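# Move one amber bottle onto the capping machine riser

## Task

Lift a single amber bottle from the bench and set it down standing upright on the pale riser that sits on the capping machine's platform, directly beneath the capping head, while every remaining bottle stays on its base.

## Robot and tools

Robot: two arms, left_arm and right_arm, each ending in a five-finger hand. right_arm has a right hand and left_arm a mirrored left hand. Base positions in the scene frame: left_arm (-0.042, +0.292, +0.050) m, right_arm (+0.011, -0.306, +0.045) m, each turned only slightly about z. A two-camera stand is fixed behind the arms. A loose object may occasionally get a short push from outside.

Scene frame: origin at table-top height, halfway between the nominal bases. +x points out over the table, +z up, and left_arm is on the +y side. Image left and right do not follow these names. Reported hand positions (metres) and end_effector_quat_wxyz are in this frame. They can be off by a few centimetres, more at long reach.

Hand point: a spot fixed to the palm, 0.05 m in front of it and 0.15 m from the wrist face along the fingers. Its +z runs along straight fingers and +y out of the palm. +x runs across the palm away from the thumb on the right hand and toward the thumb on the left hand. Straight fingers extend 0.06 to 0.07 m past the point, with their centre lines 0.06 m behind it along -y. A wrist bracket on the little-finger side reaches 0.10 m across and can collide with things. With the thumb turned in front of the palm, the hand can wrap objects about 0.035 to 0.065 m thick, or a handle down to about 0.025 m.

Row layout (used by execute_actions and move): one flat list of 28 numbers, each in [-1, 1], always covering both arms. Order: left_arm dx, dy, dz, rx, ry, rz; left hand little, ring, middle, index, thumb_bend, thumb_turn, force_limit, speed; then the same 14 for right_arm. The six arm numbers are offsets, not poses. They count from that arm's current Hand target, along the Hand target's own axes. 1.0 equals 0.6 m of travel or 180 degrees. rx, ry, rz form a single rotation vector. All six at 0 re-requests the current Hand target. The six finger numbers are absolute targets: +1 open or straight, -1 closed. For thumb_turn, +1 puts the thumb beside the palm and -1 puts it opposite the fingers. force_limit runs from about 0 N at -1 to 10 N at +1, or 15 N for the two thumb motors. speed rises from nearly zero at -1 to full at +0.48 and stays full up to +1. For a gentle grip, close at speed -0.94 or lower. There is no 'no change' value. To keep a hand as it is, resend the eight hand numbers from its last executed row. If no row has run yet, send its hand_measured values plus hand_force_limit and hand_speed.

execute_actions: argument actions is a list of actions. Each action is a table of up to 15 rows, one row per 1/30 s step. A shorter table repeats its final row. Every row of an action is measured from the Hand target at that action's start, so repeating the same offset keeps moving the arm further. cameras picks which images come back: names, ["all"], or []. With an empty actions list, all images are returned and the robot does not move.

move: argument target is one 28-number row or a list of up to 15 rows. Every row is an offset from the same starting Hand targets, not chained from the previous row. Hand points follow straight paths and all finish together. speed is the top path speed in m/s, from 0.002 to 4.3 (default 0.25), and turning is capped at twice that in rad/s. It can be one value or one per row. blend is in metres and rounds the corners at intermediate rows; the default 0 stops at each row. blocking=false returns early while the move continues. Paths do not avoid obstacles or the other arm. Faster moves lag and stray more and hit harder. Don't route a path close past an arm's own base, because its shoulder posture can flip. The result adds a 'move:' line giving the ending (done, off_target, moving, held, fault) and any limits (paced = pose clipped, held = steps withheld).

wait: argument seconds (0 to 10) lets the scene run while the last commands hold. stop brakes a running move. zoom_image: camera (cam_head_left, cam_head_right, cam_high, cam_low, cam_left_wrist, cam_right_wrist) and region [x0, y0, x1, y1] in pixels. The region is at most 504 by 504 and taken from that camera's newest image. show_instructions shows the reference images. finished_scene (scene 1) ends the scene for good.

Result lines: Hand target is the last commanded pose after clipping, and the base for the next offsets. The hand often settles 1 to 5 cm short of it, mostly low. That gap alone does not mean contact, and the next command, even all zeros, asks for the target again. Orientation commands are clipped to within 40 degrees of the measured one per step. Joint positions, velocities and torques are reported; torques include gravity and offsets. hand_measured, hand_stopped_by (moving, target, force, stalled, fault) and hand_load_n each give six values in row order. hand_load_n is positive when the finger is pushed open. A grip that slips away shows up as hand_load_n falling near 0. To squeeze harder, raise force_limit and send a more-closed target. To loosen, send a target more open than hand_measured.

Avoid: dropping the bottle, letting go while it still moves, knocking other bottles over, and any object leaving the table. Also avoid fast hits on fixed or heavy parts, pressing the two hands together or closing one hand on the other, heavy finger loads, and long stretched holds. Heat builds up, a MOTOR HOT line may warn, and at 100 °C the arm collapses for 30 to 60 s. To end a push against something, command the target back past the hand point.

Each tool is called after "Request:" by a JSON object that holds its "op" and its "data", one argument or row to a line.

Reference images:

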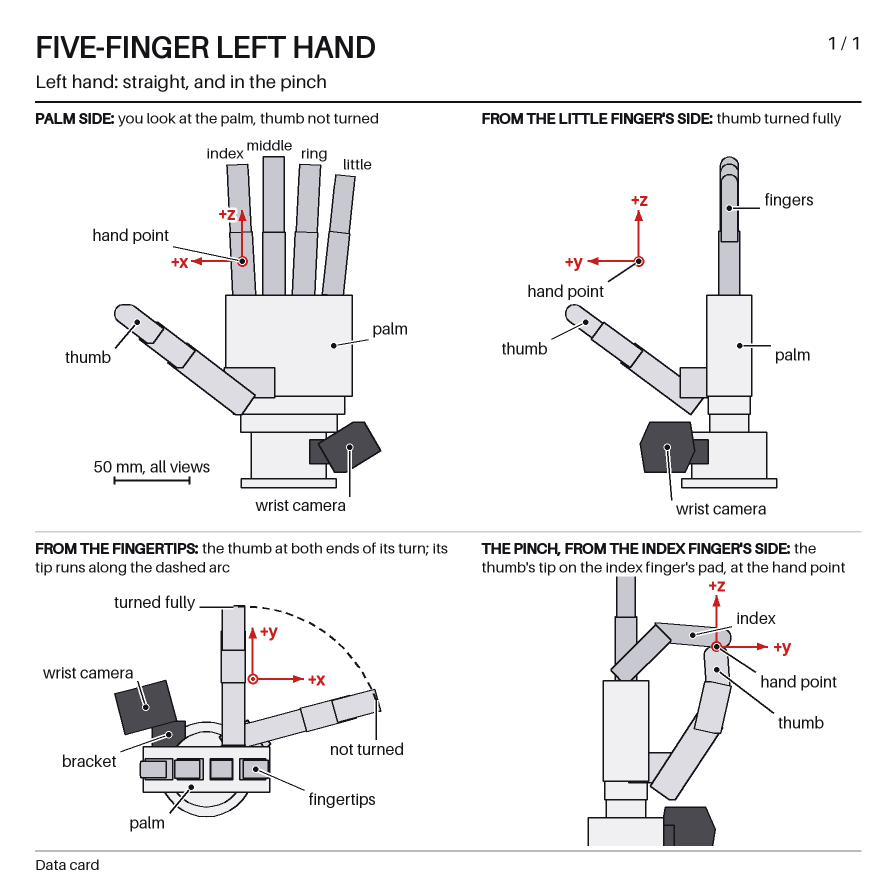

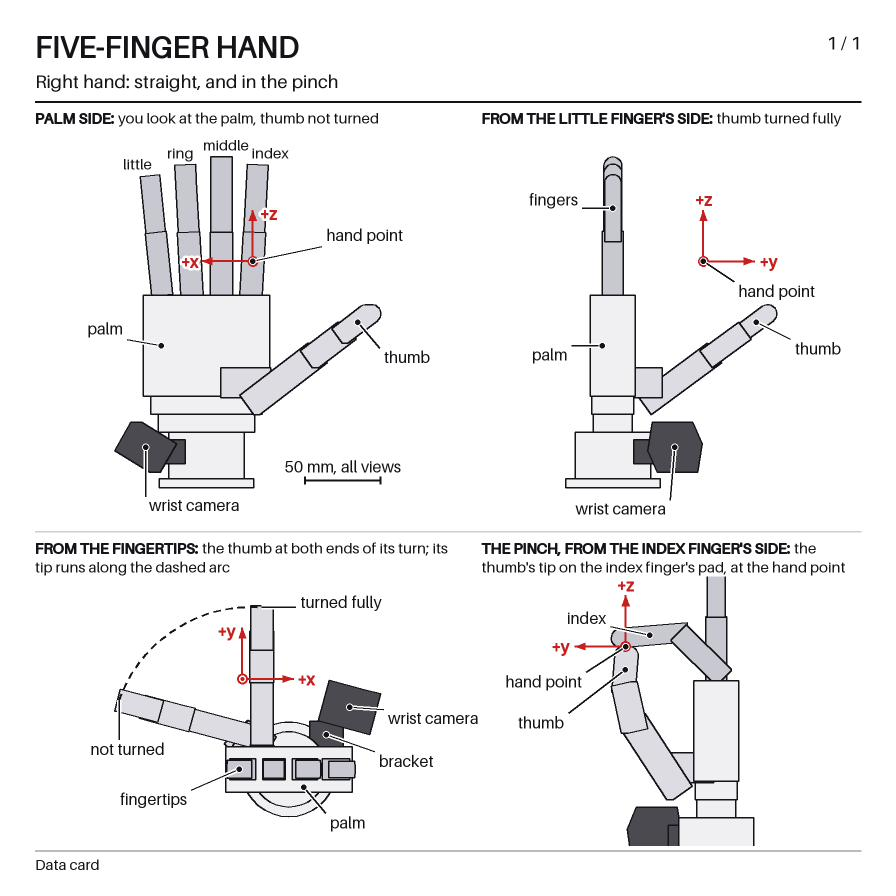

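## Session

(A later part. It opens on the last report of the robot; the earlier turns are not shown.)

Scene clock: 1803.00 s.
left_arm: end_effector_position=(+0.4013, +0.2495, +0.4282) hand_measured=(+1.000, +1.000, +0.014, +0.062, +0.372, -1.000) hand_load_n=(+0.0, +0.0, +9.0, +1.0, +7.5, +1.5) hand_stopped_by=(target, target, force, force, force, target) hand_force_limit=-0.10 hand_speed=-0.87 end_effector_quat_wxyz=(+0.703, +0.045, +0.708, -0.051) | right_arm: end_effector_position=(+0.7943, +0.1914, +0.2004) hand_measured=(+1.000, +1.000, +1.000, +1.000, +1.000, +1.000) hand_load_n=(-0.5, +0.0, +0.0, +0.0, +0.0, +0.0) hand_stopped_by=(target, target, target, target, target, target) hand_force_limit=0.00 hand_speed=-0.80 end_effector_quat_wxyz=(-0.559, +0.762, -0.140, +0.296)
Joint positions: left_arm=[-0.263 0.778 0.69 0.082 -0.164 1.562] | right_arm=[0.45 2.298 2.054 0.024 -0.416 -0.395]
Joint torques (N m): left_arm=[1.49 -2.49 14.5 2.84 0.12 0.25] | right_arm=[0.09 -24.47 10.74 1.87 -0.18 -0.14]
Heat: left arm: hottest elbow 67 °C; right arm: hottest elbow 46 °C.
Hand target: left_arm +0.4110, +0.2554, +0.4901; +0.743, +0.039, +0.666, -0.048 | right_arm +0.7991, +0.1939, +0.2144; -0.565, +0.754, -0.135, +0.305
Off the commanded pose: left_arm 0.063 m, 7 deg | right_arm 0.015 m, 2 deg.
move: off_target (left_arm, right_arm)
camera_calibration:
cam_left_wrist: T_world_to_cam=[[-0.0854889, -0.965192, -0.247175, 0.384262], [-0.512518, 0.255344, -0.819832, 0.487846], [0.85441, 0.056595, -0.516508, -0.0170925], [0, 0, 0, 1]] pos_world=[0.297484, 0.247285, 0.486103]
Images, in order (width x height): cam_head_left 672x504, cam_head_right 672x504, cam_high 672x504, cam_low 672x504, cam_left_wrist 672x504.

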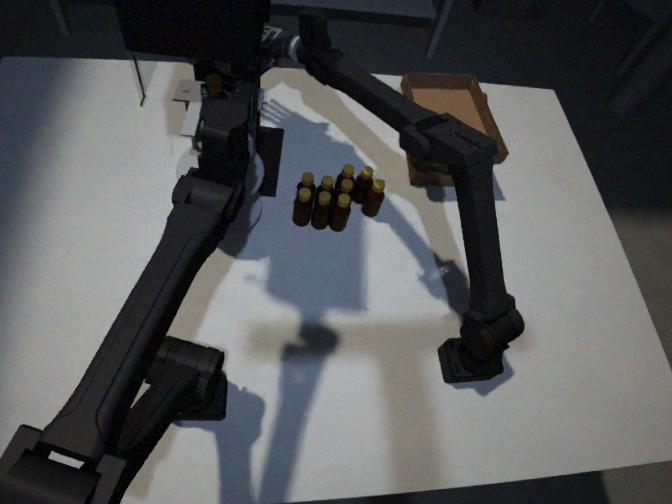

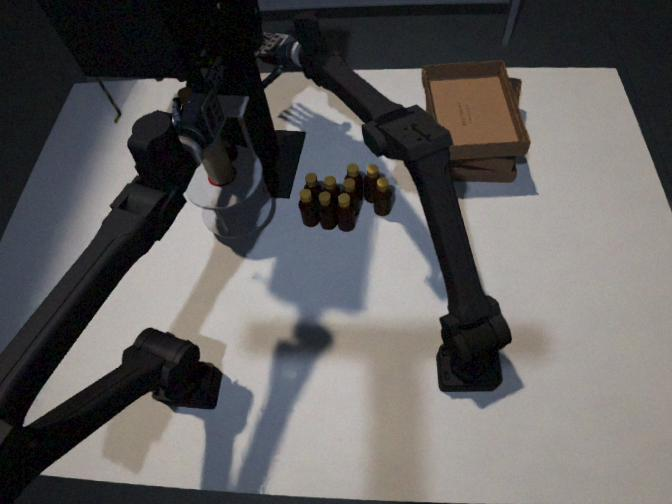

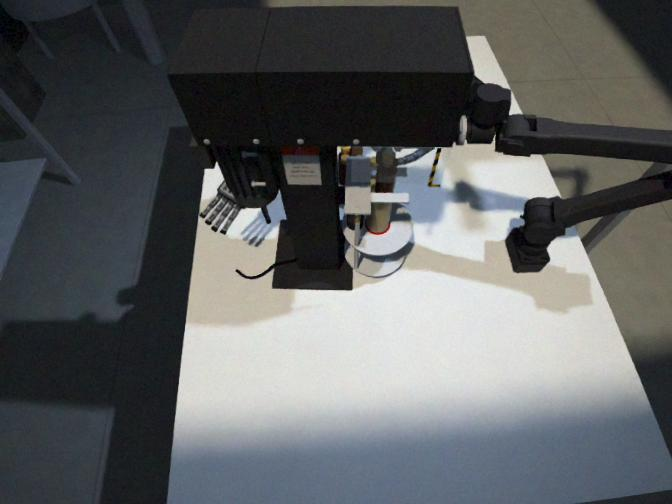

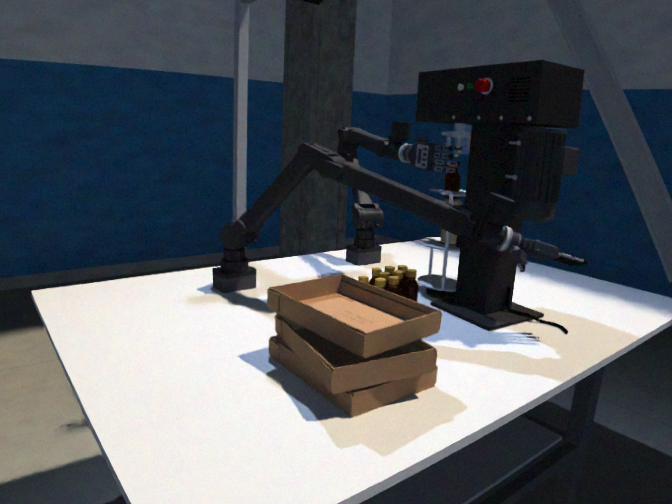

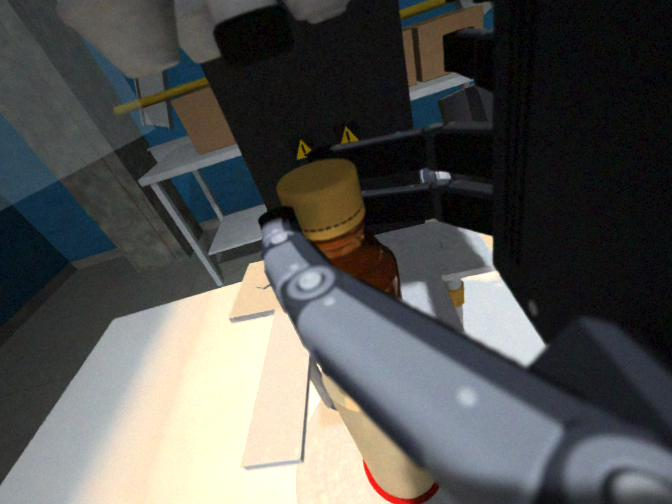

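Request:
{"op": "move", "data": {
  "target": [0.0147,0.002,0.0147,0,0.0083,0,1,1,-0.25,-0.25,0.1,-1,-0.1,-0.87,0,0,0,0,0,0,1,1,1,1,1,1,0,-0.8],
  "speed": 0.04,
  "cameras": ["cam_head_left","cam_high","cam_low","cam_left_wrist"]
}}

Request:
{"op": "zoom_image", "data": {
  "camera": "cam_high",
  "region": [340, 130, 440, 220]
}}

Request:
{"op": "zoom_image", "data": {
  "camera": "cam_low",
  "region": [420, 130, 480, 220]
}}

Scene clock: 1826.90 s.
left_arm: end_effector_position=(+0.4104, +0.2499, +0.4231) hand_measured=(+1.000, +1.000, +0.014, +0.062, +0.372, -1.000) hand_load_n=(+0.0, +0.0, +9.0, +1.0, +7.5, +1.5) hand_stopped_by=(target, target, force, force, force, target) hand_force_limit=-0.10 hand_speed=-0.87 end_effector_quat_wxyz=(+0.697, +0.047, +0.714, -0.050) | right_arm: end_effector_position=(+0.7943, +0.1914, +0.2004) hand_measured=(+1.000, +1.000, +1.000, +1.000, +1.000, +1.000) hand_load_n=(+0.0, +0.0, +0.0, +0.0, +0.0, +0.0) hand_stopped_by=(target, target, target, target, target, target) hand_force_limit=0.00 hand_speed=-0.80 end_effector_quat_wxyz=(-0.559, +0.762, -0.140, +0.296)
Joint positions: left_arm=[-0.252 0.809 0.703 0.082 -0.153 1.562] | right_arm=[0.45 2.298 2.054 0.024 -0.416 -0.395]
Joint torques (N m): left_arm=[1.49 -2.78 14.53 2.59 0.1 0.2] | right_arm=[-0.44 -23.53 10.58 1.8 -0.16 -0.13]
Heat: left arm: hottest elbow 60 °C; right arm: hottest elbow 46 °C.
Hand target: left_arm +0.4208, +0.2553, +0.4824; +0.734, +0.040, +0.676, -0.047 | right_arm +0.7991, +0.1939, +0.2144; -0.565, +0.754, -0.135, +0.305
Off the commanded pose: left_arm 0.060 m, 6 deg | right_arm 0.015 m, 2 deg.
move: off_target (left_arm, right_arm)
camera_calibration:
cam_left_wrist: T_world_to_cam=[[-0.0899578, -0.963872, -0.250717, 0.387167], [-0.527116, 0.259667, -0.809149, 0.488587], [0.845019, 0.0593677, -0.531431, -0.0180271], [0, 0, 0, 1]] pos_world=[0.307604, 0.247379, 0.482829]
Images, in order (width x height): cam_head_left 672x504, cam_high 672x504, cam_low 672x504, cam_left_wrist 672x504.

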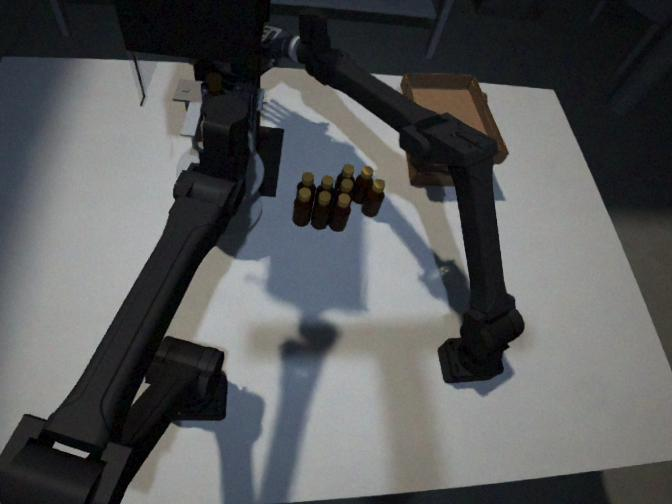

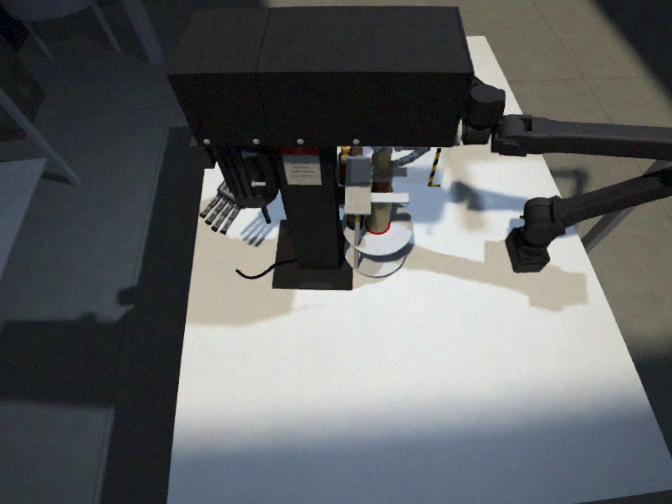

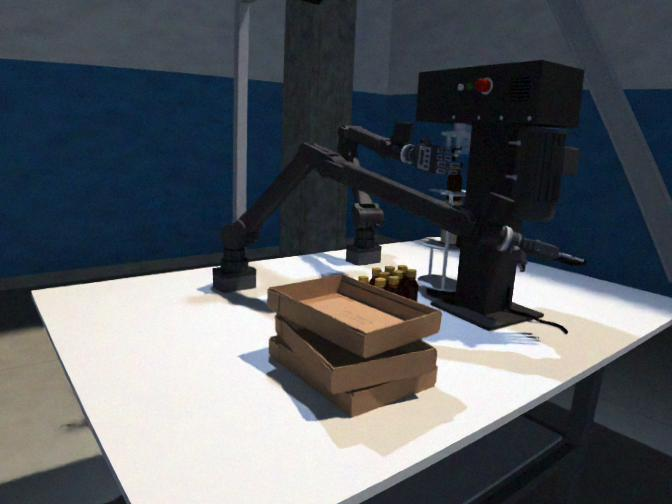

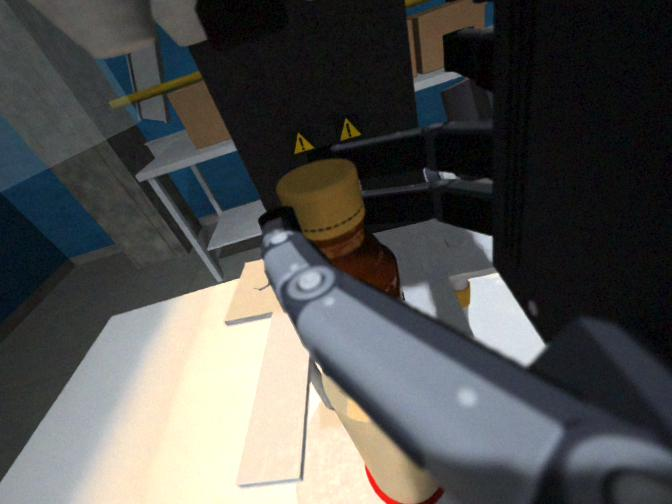

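Scaled by 5.040 from the camera's 672x504 image, which has a finer 960x720 frame.

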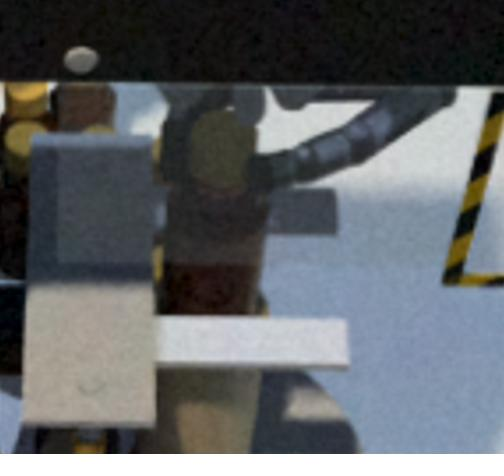

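Scaled by 5.600 from the camera's 672x504 image, which has a finer 960x720 frame.

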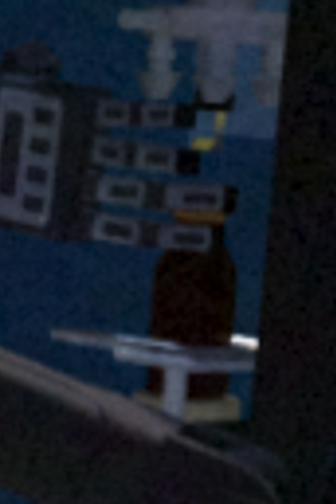

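Request:
{"op": "move", "data": {
  "target": [0.0133,0,-0.0011,0,0,0,1,1,-0.25,-0.25,0.1,-1,-0.1,-0.87,0,0,0,0,0,0,1,1,1,1,1,1,0,-0.8],
  "speed": 0.03,
  "cameras": ["cam_low"]
}}

Request:
{"op": "zoom_image", "data": {
  "camera": "cam_low",
  "region": [420, 130, 480, 220]
}}

Scene clock: 1835.43 s.
left_arm: end_effector_position=(+0.4126, +0.2494, +0.4247) hand_measured=(+1.000, +1.000, +0.014, +0.062, +0.372, -1.000) hand_load_n=(+0.0, +0.0, +9.0, +0.5, +7.5, +1.5) hand_stopped_by=(target, target, force, force, force, target) hand_force_limit=-0.10 hand_speed=-0.87 end_effector_quat_wxyz=(+0.700, +0.046, +0.710, -0.050) | right_arm: end_effector_position=(+0.7943, +0.1914, +0.2004) hand_measured=(+1.000, +1.000, +1.000, +1.000, +1.000, +1.000) hand_load_n=(+0.0, +0.0, +0.0, +0.0, +0.0, +0.0) hand_stopped_by=(target, target, target, target, target, target) hand_force_limit=0.00 hand_speed=-0.80 end_effector_quat_wxyz=(-0.559, +0.762, -0.140, +0.296)
Joint positions: left_arm=[-0.251 0.816 0.703 0.099 -0.152 1.562] | right_arm=[0.45 2.298 2.054 0.024 -0.416 -0.395]
Joint torques (N m): left_arm=[1.49 -2.96 13.37 2.81 0.11 0.2] | right_arm=[-0.44 -24.18 10.5 1.66 -0.21 -0.17]
Heat: left arm: hottest elbow 61 °C; right arm: hottest elbow 46 °C.
Hand target: left_arm +0.4208, +0.2553, +0.4744; +0.734, +0.040, +0.676, -0.047 | right_arm +0.7991, +0.1939, +0.2144; -0.565, +0.754, -0.135, +0.305
Off the commanded pose: left_arm 0.051 m, 6 deg | right_arm 0.015 m, 2 deg.
move: off_target (left_arm, right_arm)
Images, in order (width x height): cam_low 672x504.

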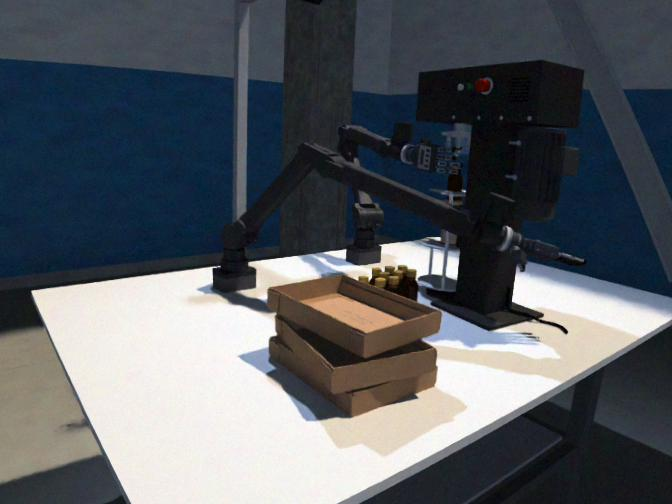

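Scaled by 5.600 from the camera's 672x504 image, which has a finer 960x720 frame.

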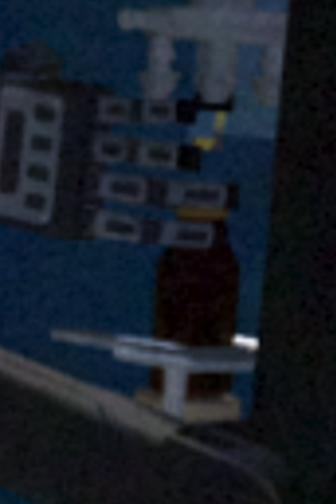

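Request:
{"op": "move", "data": {
  "target": [0.0158,0,-0.0075,0,0.006,0,1,1,-0.25,-0.25,0.1,-1,-0.1,-0.87,0,0,0,0,0,0,1,1,1,1,1,1,0,-0.8],
  "speed": 0.03,
  "cameras": ["cam_low","cam_high"]
}}

Request:
{"op": "zoom_image", "data": {
  "camera": "cam_low",
  "region": [420, 130, 480, 220]
}}

Request:
{"op": "zoom_image", "data": {
  "camera": "cam_high",
  "region": [340, 130, 440, 220]
}}

Scene clock: 1845.47 s.
left_arm: end_effector_position=(+0.4126, +0.2493, +0.4248) hand_measured=(+1.000, +1.000, +0.014, +0.062, +0.372, -1.000) hand_load_n=(+0.0, -0.5, +9.0, +0.5, +7.5, +1.5) hand_stopped_by=(target, target, force, force, force, target) hand_force_limit=-0.10 hand_speed=-0.87 end_effector_quat_wxyz=(+0.701, +0.046, +0.710, -0.051) | right_arm: end_effector_position=(+0.7943, +0.1914, +0.2004) hand_measured=(+1.000, +1.000, +1.000, +1.000, +1.000, +1.000) hand_load_n=(+0.0, +0.0, +0.0, -0.5, +0.0, -0.5) hand_stopped_by=(target, target, target, target, target, target) hand_force_limit=0.00 hand_speed=-0.80 end_effector_quat_wxyz=(-0.559, +0.762, -0.140, +0.296)
Joint positions: left_arm=[-0.251 0.816 0.703 0.099 -0.152 1.562] | right_arm=[0.45 2.298 2.054 0.024 -0.416 -0.395]
Joint torques (N m): left_arm=[1.44 -3.43 12.42 2.41 0.09 0.17] | right_arm=[0.32 -24.18 10.56 1.89 -0.19 -0.14]
Heat: left arm: hottest elbow 61 °C; right arm: hottest elbow 46 °C.
Hand target: left_arm +0.4171, +0.2557, +0.4646; +0.728, +0.040, +0.683, -0.047 | right_arm +0.7991, +0.1939, +0.2144; -0.565, +0.754, -0.135, +0.305
Off the commanded pose: left_arm 0.041 m, 5 deg | right_arm 0.015 m, 2 deg.
move: off_target (left_arm, right_arm)
Images, in order (width x height): cam_high 672x504, cam_low 672x504.

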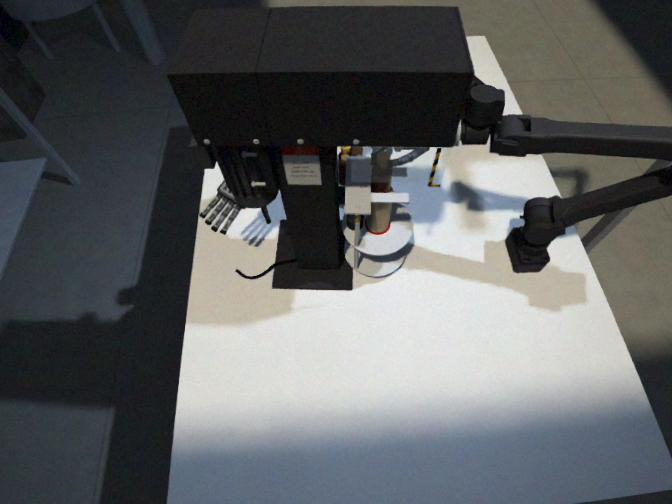

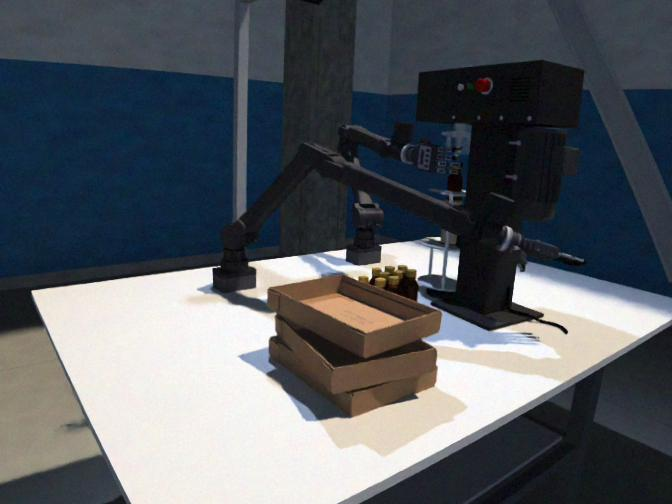

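Scaled by 5.600 from the camera's 672x504 image, which has a finer 960x720 frame.

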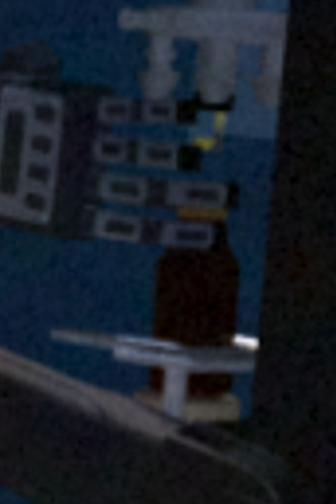

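Scaled by 5.040 from the camera's 672x504 image, which has a finer 960x720 frame.

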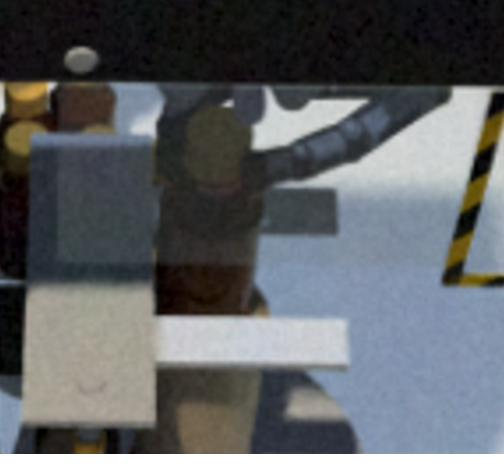

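Request:
{"op": "move", "data": {
  "target": [0.0243,0.0007,-0.0117,0,0,0,1,1,-0.25,-0.25,0.1,-1,-0.1,-0.87,0,0,0,0,0,0,1,1,1,1,1,1,0,-0.8],
  "speed": 0.03,
  "cameras": ["cam_low","cam_high"]
}}

Request:
{"op": "zoom_image", "data": {
  "camera": "cam_low",
  "region": [420, 130, 480, 220]
}}

Request:
{"op": "zoom_image", "data": {
  "camera": "cam_high",
  "region": [340, 130, 440, 220]
}}

Scene clock: 1863.97 s.
left_arm: end_effector_position=(+0.4125, +0.2494, +0.4237) hand_measured=(+1.000, +1.000, +0.014, +0.062, +0.372, -1.000) hand_load_n=(+0.0, +0.0, +9.0, +0.5, +7.5, +1.5) hand_stopped_by=(target, target, force, force, force, target) hand_force_limit=-0.10 hand_speed=-0.87 end_effector_quat_wxyz=(+0.704, +0.045, +0.707, -0.051) | right_arm: end_effector_position=(+0.7943, +0.1914, +0.2004) hand_measured=(+1.000, +1.000, +1.000, +1.000, +1.000, +1.000) hand_load_n=(+0.0, +0.0, +0.0, +0.0, +0.0, +0.0) hand_stopped_by=(target, target, target, target, target, target) hand_force_limit=0.00 hand_speed=-0.80 end_effector_quat_wxyz=(-0.559, +0.762, -0.140, +0.296)
Joint positions: left_arm=[-0.251 0.816 0.693 0.119 -0.152 1.562] | right_arm=[0.45 2.298 2.054 0.024 -0.416 -0.395]
Joint torques (N m): left_arm=[1.38 -4.37 10.13 2.88 0.05 0.17] | right_arm=[-0.91 -24.23 10.63 1.89 -0.21 -0.2]
Heat: left arm: hottest elbow 60 °C; right arm: hottest elbow 46 °C.
Hand target: left_arm +0.4111, +0.2568, +0.4497; +0.728, +0.040, +0.683, -0.047 | right_arm +0.7991, +0.1939, +0.2144; -0.565, +0.754, -0.135, +0.305
Off the commanded pose: left_arm 0.027 m, 4 deg | right_arm 0.015 m, 2 deg.
move: off_target (left_arm, right_arm)
Images, in order (width x height): cam_high 672x504, cam_low 672x504.

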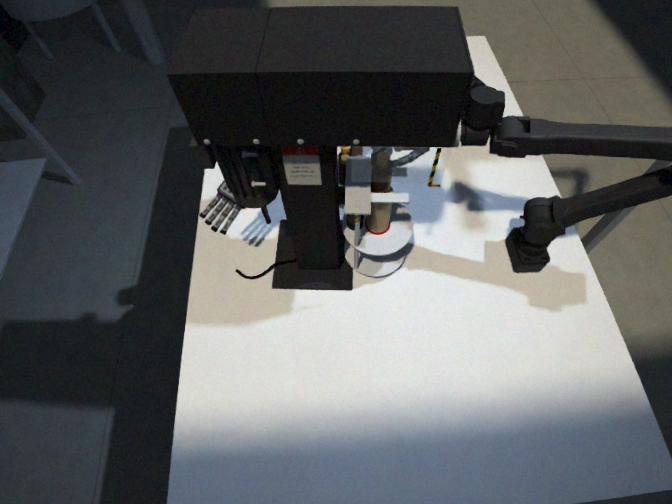

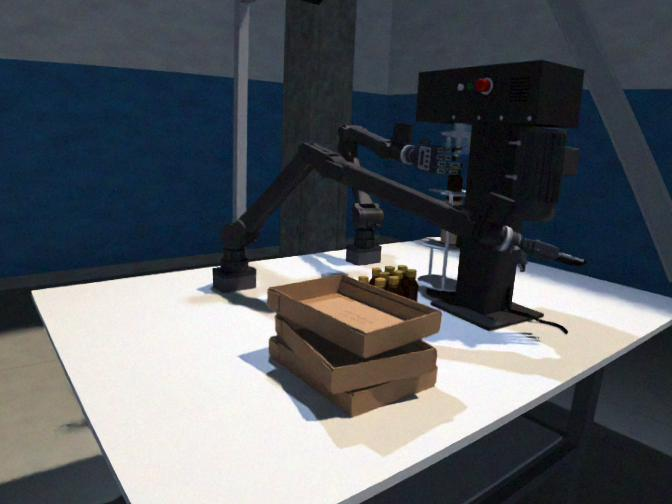

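Scaled by 5.600 from the camera's 672x504 image, which has a finer 960x720 frame.

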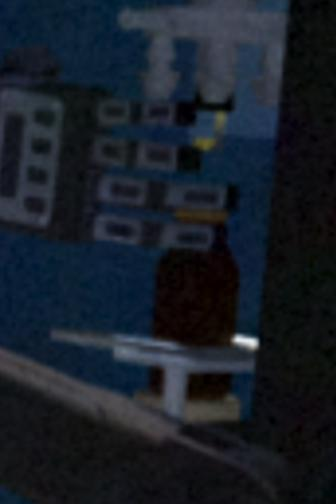

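Scaled by 5.040 from the camera's 672x504 image, which has a finer 960x720 frame.

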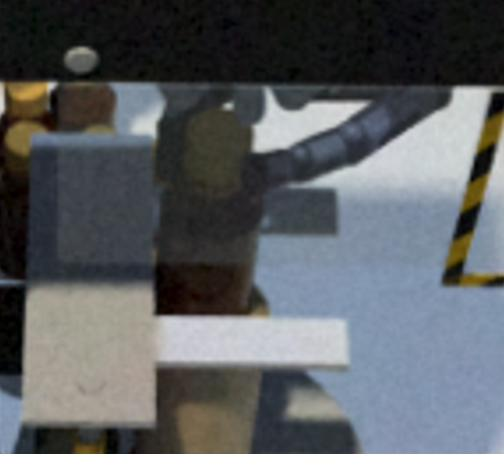

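Request:
{"op": "zoom_image", "data": {
  "camera": "cam_low",
  "region": [438, 180, 468, 210]
}}

Request:
{"op": "wait", "data": {
  "seconds": 0.1,
  "cameras": ["cam_head_left", "cam_head_right", "cam_left_wrist"]
}}

Request:
{"op": "zoom_image", "data": {
  "camera": "cam_left_wrist",
  "region": [220, 150, 480, 504]
}}

Scaled by 16.800 from the camera's 672x504 image, which has a finer 960x720 frame.

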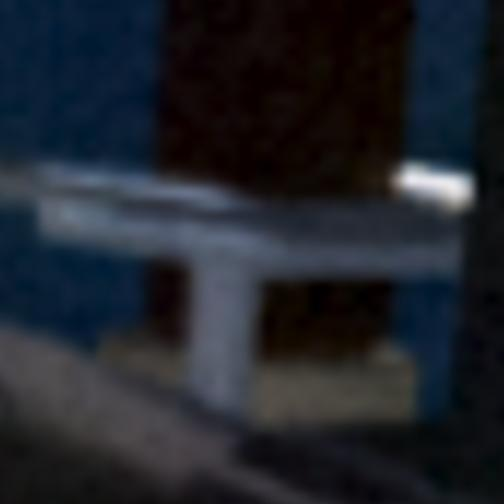

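Scene clock: 1881.50 s.
left_arm: end_effector_position=(+0.4125, +0.2494, +0.4238) hand_measured=(+1.000, +1.000, +0.014, +0.062, +0.372, -1.000) hand_load_n=(+0.0, +0.0, +9.0, +1.0, +7.5, +1.5) hand_stopped_by=(target, target, force, force, force, target) hand_force_limit=-0.10 hand_speed=-0.87 end_effector_quat_wxyz=(+0.704, +0.045, +0.707, -0.051) | right_arm: end_effector_position=(+0.7943, +0.1914, +0.2004) hand_measured=(+1.000, +1.000, +1.000, +1.000, +1.000, +1.000) hand_load_n=(+0.0, +0.0, +0.0, -0.5, +0.0, -0.5) hand_stopped_by=(target, target, target, target, target, target) hand_force_limit=0.00 hand_speed=-0.80 end_effector_quat_wxyz=(-0.559, +0.762, -0.140, +0.296)
Joint positions: left_arm=[-0.251 0.816 0.693 0.12 -0.152 1.562] | right_arm=[0.45 2.298 2.054 0.024 -0.416 -0.395]
Joint torques (N m): left_arm=[1.38 -4.37 10.15 2.81 0.05 0.17] | right_arm=[-0.21 -24.59 10.58 1.91 -0.28 -0.12]
Heat: left arm: hottest elbow 59 °C; right arm: hottest elbow 46 °C.
Hand target: left_arm +0.4111, +0.2568, +0.4497; +0.728, +0.040, +0.683, -0.047 | right_arm +0.7991, +0.1939, +0.2144; -0.565, +0.754, -0.135, +0.305
Off the commanded pose: left_arm 0.027 m, 4 deg | right_arm 0.015 m, 2 deg.
wait: 0.10 s; at rest from the start
camera_calibration:
cam_left_wrist: T_world_to_cam=[[-0.0851147, -0.965397, -0.246505, 0.383653], [-0.510022, 0.254747, -0.821573, 0.489841], [0.85594, 0.0557949, -0.514057, -0.0303723], [0, 0, 0, 1]] pos_world=[0.308481, 0.247287, 0.481399]
Images, in order (width x height): cam_head_left 672x504, cam_head_right 672x504, cam_left_wrist 672x504.

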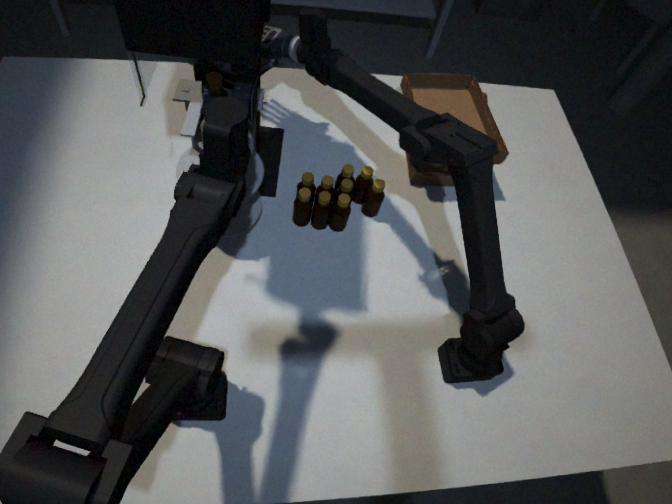

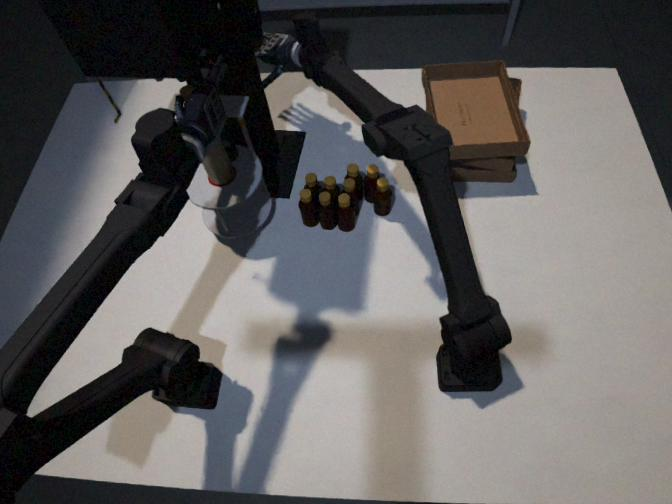

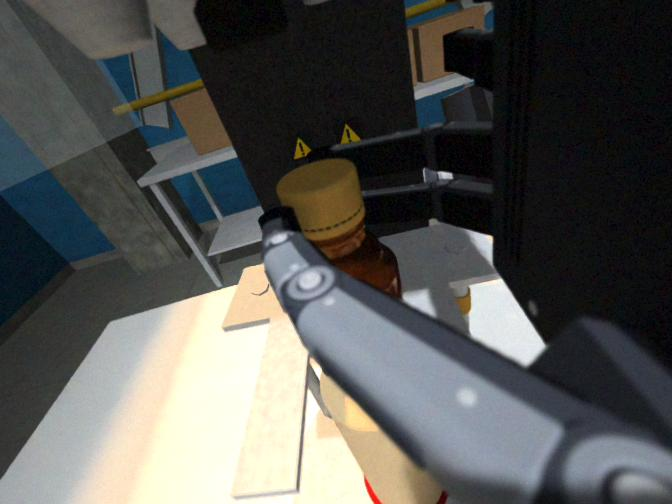

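Scaled by 1.424 from the camera's 672x504 image, which has a finer 960x720 frame.

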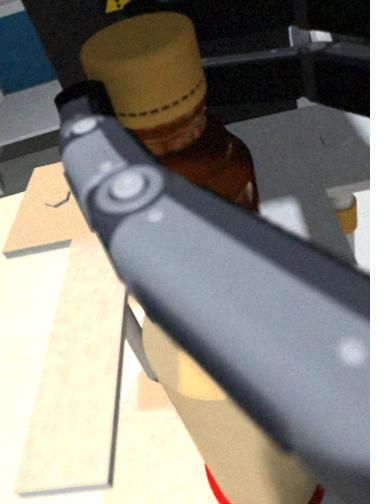

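Request:
{"op": "move", "data": {
  "target": [0.016,0.0005,-0.013,0,0.015,0,1,1,-0.25,-0.25,0.1,-1,-0.1,-0.87,0,0,0,0,0,0,1,1,1,1,1,1,0,-0.8],
  "speed": 0.03,
  "cameras": ["cam_low","cam_high"]
}}

Request:
{"op": "zoom_image", "data": {
  "camera": "cam_low",
  "region": [438, 180, 468, 210]
}}

Request:
{"op": "zoom_image", "data": {
  "camera": "cam_high",
  "region": [340, 130, 440, 220]
}}

Scene clock: 1897.47 s.
left_arm: end_effector_position=(+0.4080, +0.2507, +0.4234) hand_measured=(+1.000, +1.000, +0.014, +0.062, +0.372, -1.000) hand_load_n=(+0.0, +0.0, +9.0, +1.0, +7.5, +1.5) hand_stopped_by=(target, target, force, force, force, target) hand_force_limit=-0.10 hand_speed=-0.87 end_effector_quat_wxyz=(+0.700, +0.046, +0.711, -0.050) | right_arm: end_effector_position=(+0.7943, +0.1914, +0.2004) hand_measured=(+1.000, +1.000, +1.000, +1.000, +1.000, +1.000) hand_load_n=(+0.0, +0.0, +0.0, +0.0, +0.0, -0.5) hand_stopped_by=(target, target, target, target, target, target) hand_force_limit=0.00 hand_speed=-0.80 end_effector_quat_wxyz=(-0.559, +0.762, -0.140, +0.296)
Joint positions: left_arm=[-0.251 0.8 0.693 0.093 -0.152 1.562] | right_arm=[0.45 2.298 2.054 0.024 -0.416 -0.395]
Joint torques (N m): left_arm=[1.2 -4.42 10.09 1.32 -0.01 0.11] | right_arm=[0.03 -24.23 10.77 1.92 -0.21 -0.17]
Heat: left arm: hottest elbow 57 °C; right arm: hottest elbow 46 °C.
Hand target: left_arm +0.4041, +0.2579, +0.4396; +0.712, +0.041, +0.700, -0.046 | right_arm +0.7991, +0.1939, +0.2144; -0.565, +0.754, -0.135, +0.305
Off the commanded pose: left_arm 0.018 m, 2 deg | right_arm 0.015 m, 2 deg.
move: off_target (left_arm, right_arm)
Images, in order (width x height): cam_high 672x504, cam_low 672x504.

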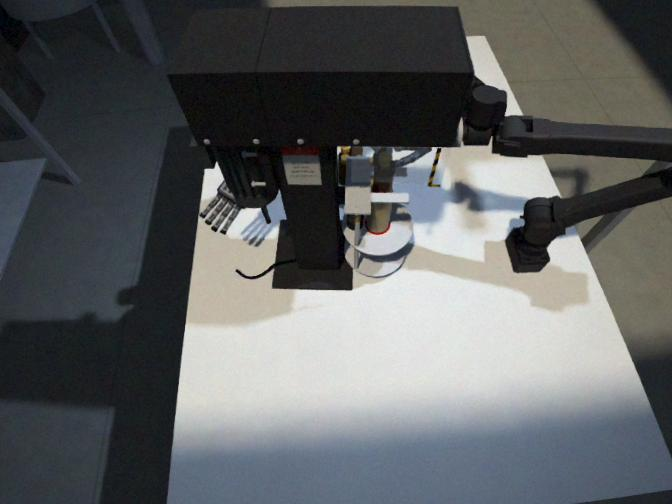

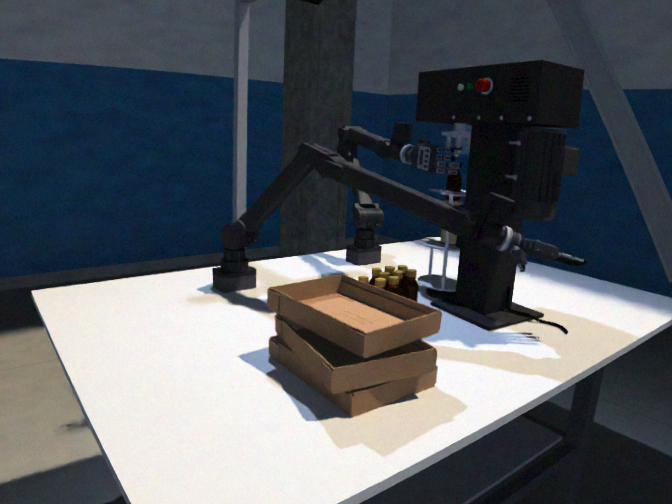

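Scaled by 16.800 from the camera's 672x504 image, which has a finer 960x720 frame.

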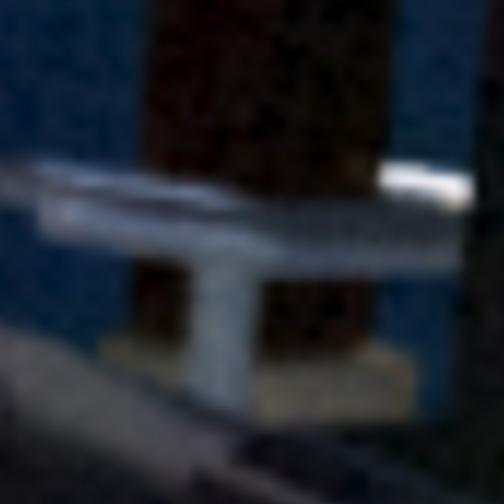

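Scaled by 5.040 from the camera's 672x504 image, which has a finer 960x720 frame.

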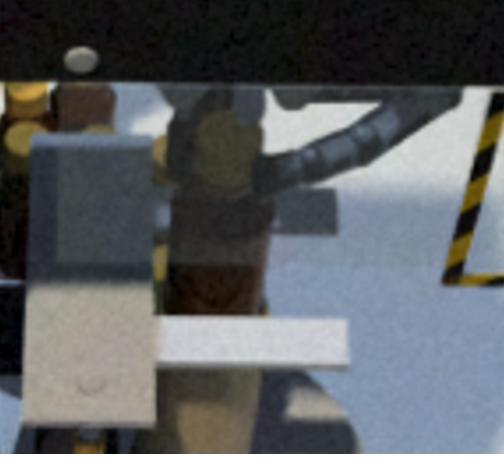

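Request:
{"op": "move", "data": {
  "target": [0.022,0,0.001,0,0,0,1,1,-0.25,-0.25,0.1,-1,-0.1,-0.87,0,0,0,0,0,0,1,1,1,1,1,1,0,-0.8],
  "speed": 0.03,
  "cameras": ["cam_low","cam_high"]
}}

Request:
{"op": "zoom_image", "data": {
  "camera": "cam_low",
  "region": [438, 180, 468, 210]
}}

Request:
{"op": "zoom_image", "data": {
  "camera": "cam_high",
  "region": [340, 130, 440, 220]
}}

Scene clock: 1906.93 s.
left_arm: end_effector_position=(+0.4062, +0.2512, +0.4205) hand_measured=(+1.000, +1.000, +0.014, +0.062, +0.372, -1.000) hand_load_n=(+0.0, +0.0, +9.0, +1.0, +7.5, +1.5) hand_stopped_by=(target, target, force, force, force, target) hand_force_limit=-0.10 hand_speed=-0.87 end_effector_quat_wxyz=(+0.703, +0.046, +0.708, -0.051) | right_arm: end_effector_position=(+0.7943, +0.1914, +0.2004) hand_measured=(+1.000, +1.000, +1.000, +1.000, +1.000, +1.000) hand_load_n=(+0.0, +0.0, +0.0, +0.0, +0.0, +0.0) hand_stopped_by=(target, target, target, target, target, target) hand_force_limit=0.00 hand_speed=-0.80 end_effector_quat_wxyz=(-0.559, +0.762, -0.140, +0.296)
Joint positions: left_arm=[-0.251 0.795 0.678 0.11 -0.152 1.562] | right_arm=[0.45 2.298 2.054 0.024 -0.416 -0.395]
Joint torques (N m): left_arm=[1.26 -3.25 8.99 2.15 0.01 0.11] | right_arm=[-0.91 -24.29 10.67 2.09 -0.24 -0.13]
Heat: left arm: hottest elbow 57 °C; right arm: hottest elbow 46 °C.
Hand target: left_arm +0.4049, +0.2578, +0.4264; +0.712, +0.041, +0.700, -0.046 | right_arm +0.7991, +0.1939, +0.2144; -0.565, +0.754, -0.135, +0.305
Off the commanded pose: left_arm 0.009 m, 2 deg | right_arm 0.015 m, 2 deg.
move: off_target (right_arm)
Images, in order (width x height): cam_high 672x504, cam_low 672x504.

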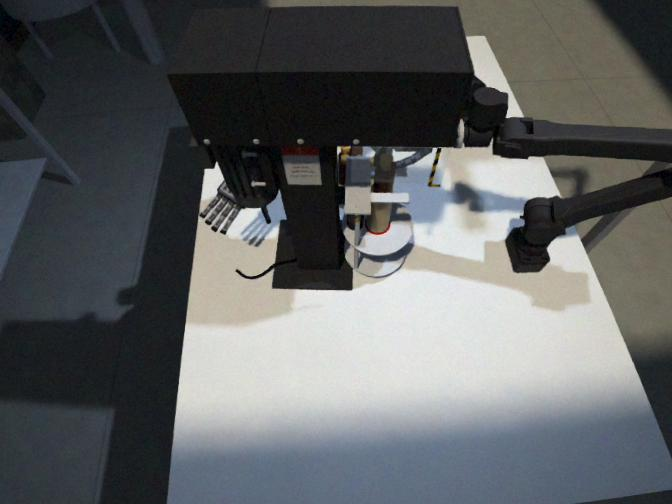

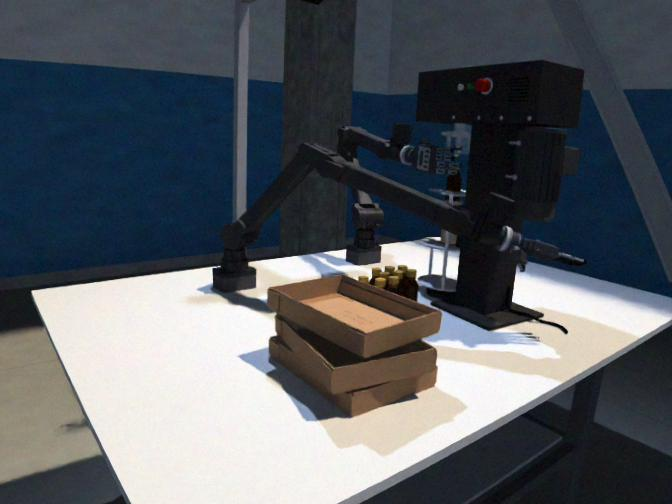

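Scaled by 16.800 from the camera's 672x504 image, which has a finer 960x720 frame.

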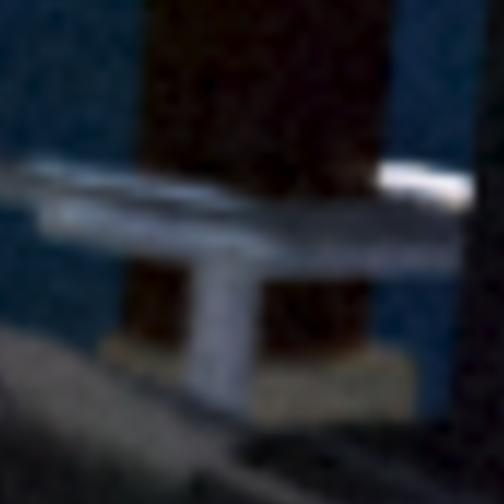

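Scaled by 5.040 from the camera's 672x504 image, which has a finer 960x720 frame.

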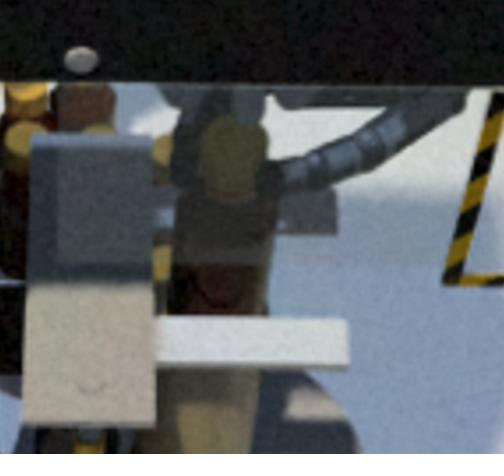

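Request:
{"op": "move", "data": {
  "target": [0.02,0,0.004,0,0,0,1,1,-0.25,-0.25,0.1,-1,-0.1,-0.87,0,0,0,0,0,0,1,1,1,1,1,1,0,-0.8],
  "speed": 0.03,
  "cameras": ["cam_low","cam_high"]
}}

Request:
{"op": "zoom_image", "data": {
  "camera": "cam_low",
  "region": [438, 180, 468, 210]
}}

Request:
{"op": "zoom_image", "data": {
  "camera": "cam_high",
  "region": [340, 130, 440, 220]
}}

Scene clock: 1917.60 s.
left_arm: end_effector_position=(+0.4060, +0.2516, +0.4194) hand_measured=(+1.000, +1.000, +0.014, +0.062, +0.372, -1.000) hand_load_n=(+0.5, +0.0, +9.0, +0.0, +7.5, -1.5) hand_stopped_by=(target, target, force, force, force, target) hand_force_limit=-0.10 hand_speed=-0.87 end_effector_quat_wxyz=(+0.711, +0.044, +0.699, -0.052) | right_arm: end_effector_position=(+0.7943, +0.1914, +0.2004) hand_measured=(+1.000, +1.000, +1.000, +1.000, +1.000, +1.000) hand_load_n=(+0.0, +0.0, +0.0, +0.0, +0.0, +0.0) hand_stopped_by=(target, target, target, target, target, target) hand_force_limit=0.00 hand_speed=-0.80 end_effector_quat_wxyz=(-0.559, +0.762, -0.140, +0.296)
Joint positions: left_arm=[-0.251 0.795 0.658 0.154 -0.152 1.564] | right_arm=[0.45 2.298 2.054 0.024 -0.416 -0.395]
Joint torques (N m): left_arm=[1.32 -2.02 8.58 1.92 0.08 0.09] | right_arm=[-0.15 -24.41 10.41 1.87 -0.23 -0.12]
Heat: left arm: hottest elbow 55 °C; right arm: hottest elbow 46 °C.
Hand target: left_arm +0.4074, +0.2574, +0.4144; +0.712, +0.041, +0.700, -0.046 | right_arm +0.7991, +0.1939, +0.2144; -0.565, +0.754, -0.135, +0.305
Off the commanded pose: left_arm 0.008 m, 1 deg | right_arm 0.015 m, 2 deg.
move: off_target (right_arm)
Images, in order (width x height): cam_high 672x504, cam_low 672x504.

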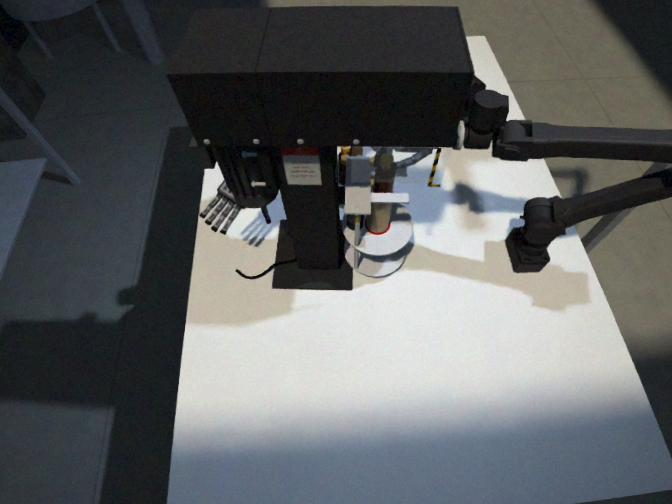

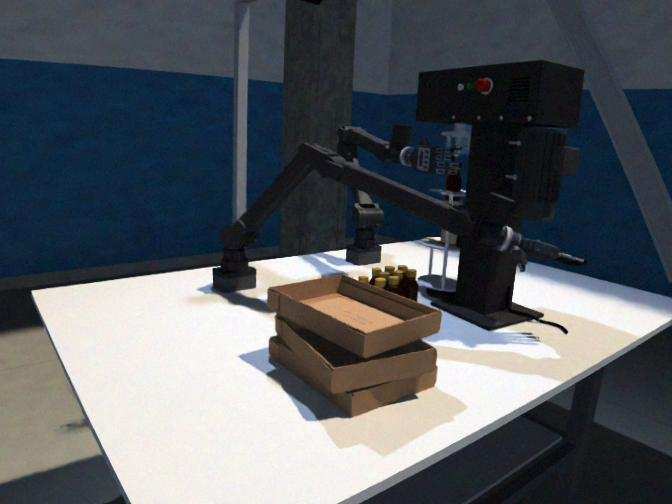

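Scaled by 16.800 from the camera's 672x504 image, which has a finer 960x720 frame.

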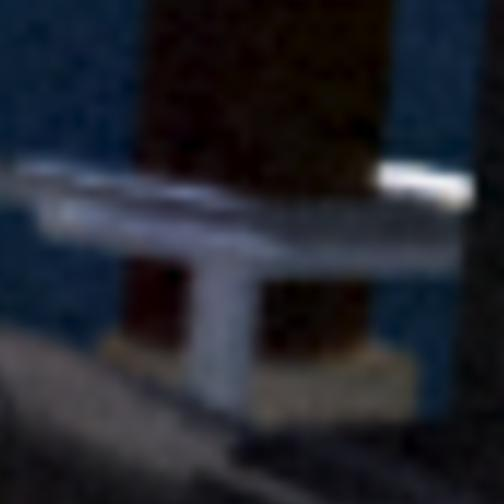

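Scaled by 5.040 from the camera's 672x504 image, which has a finer 960x720 frame.

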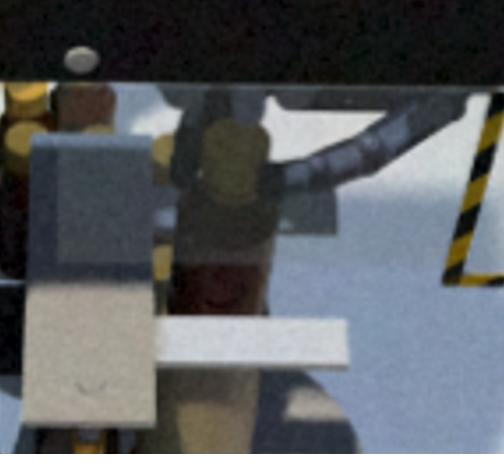

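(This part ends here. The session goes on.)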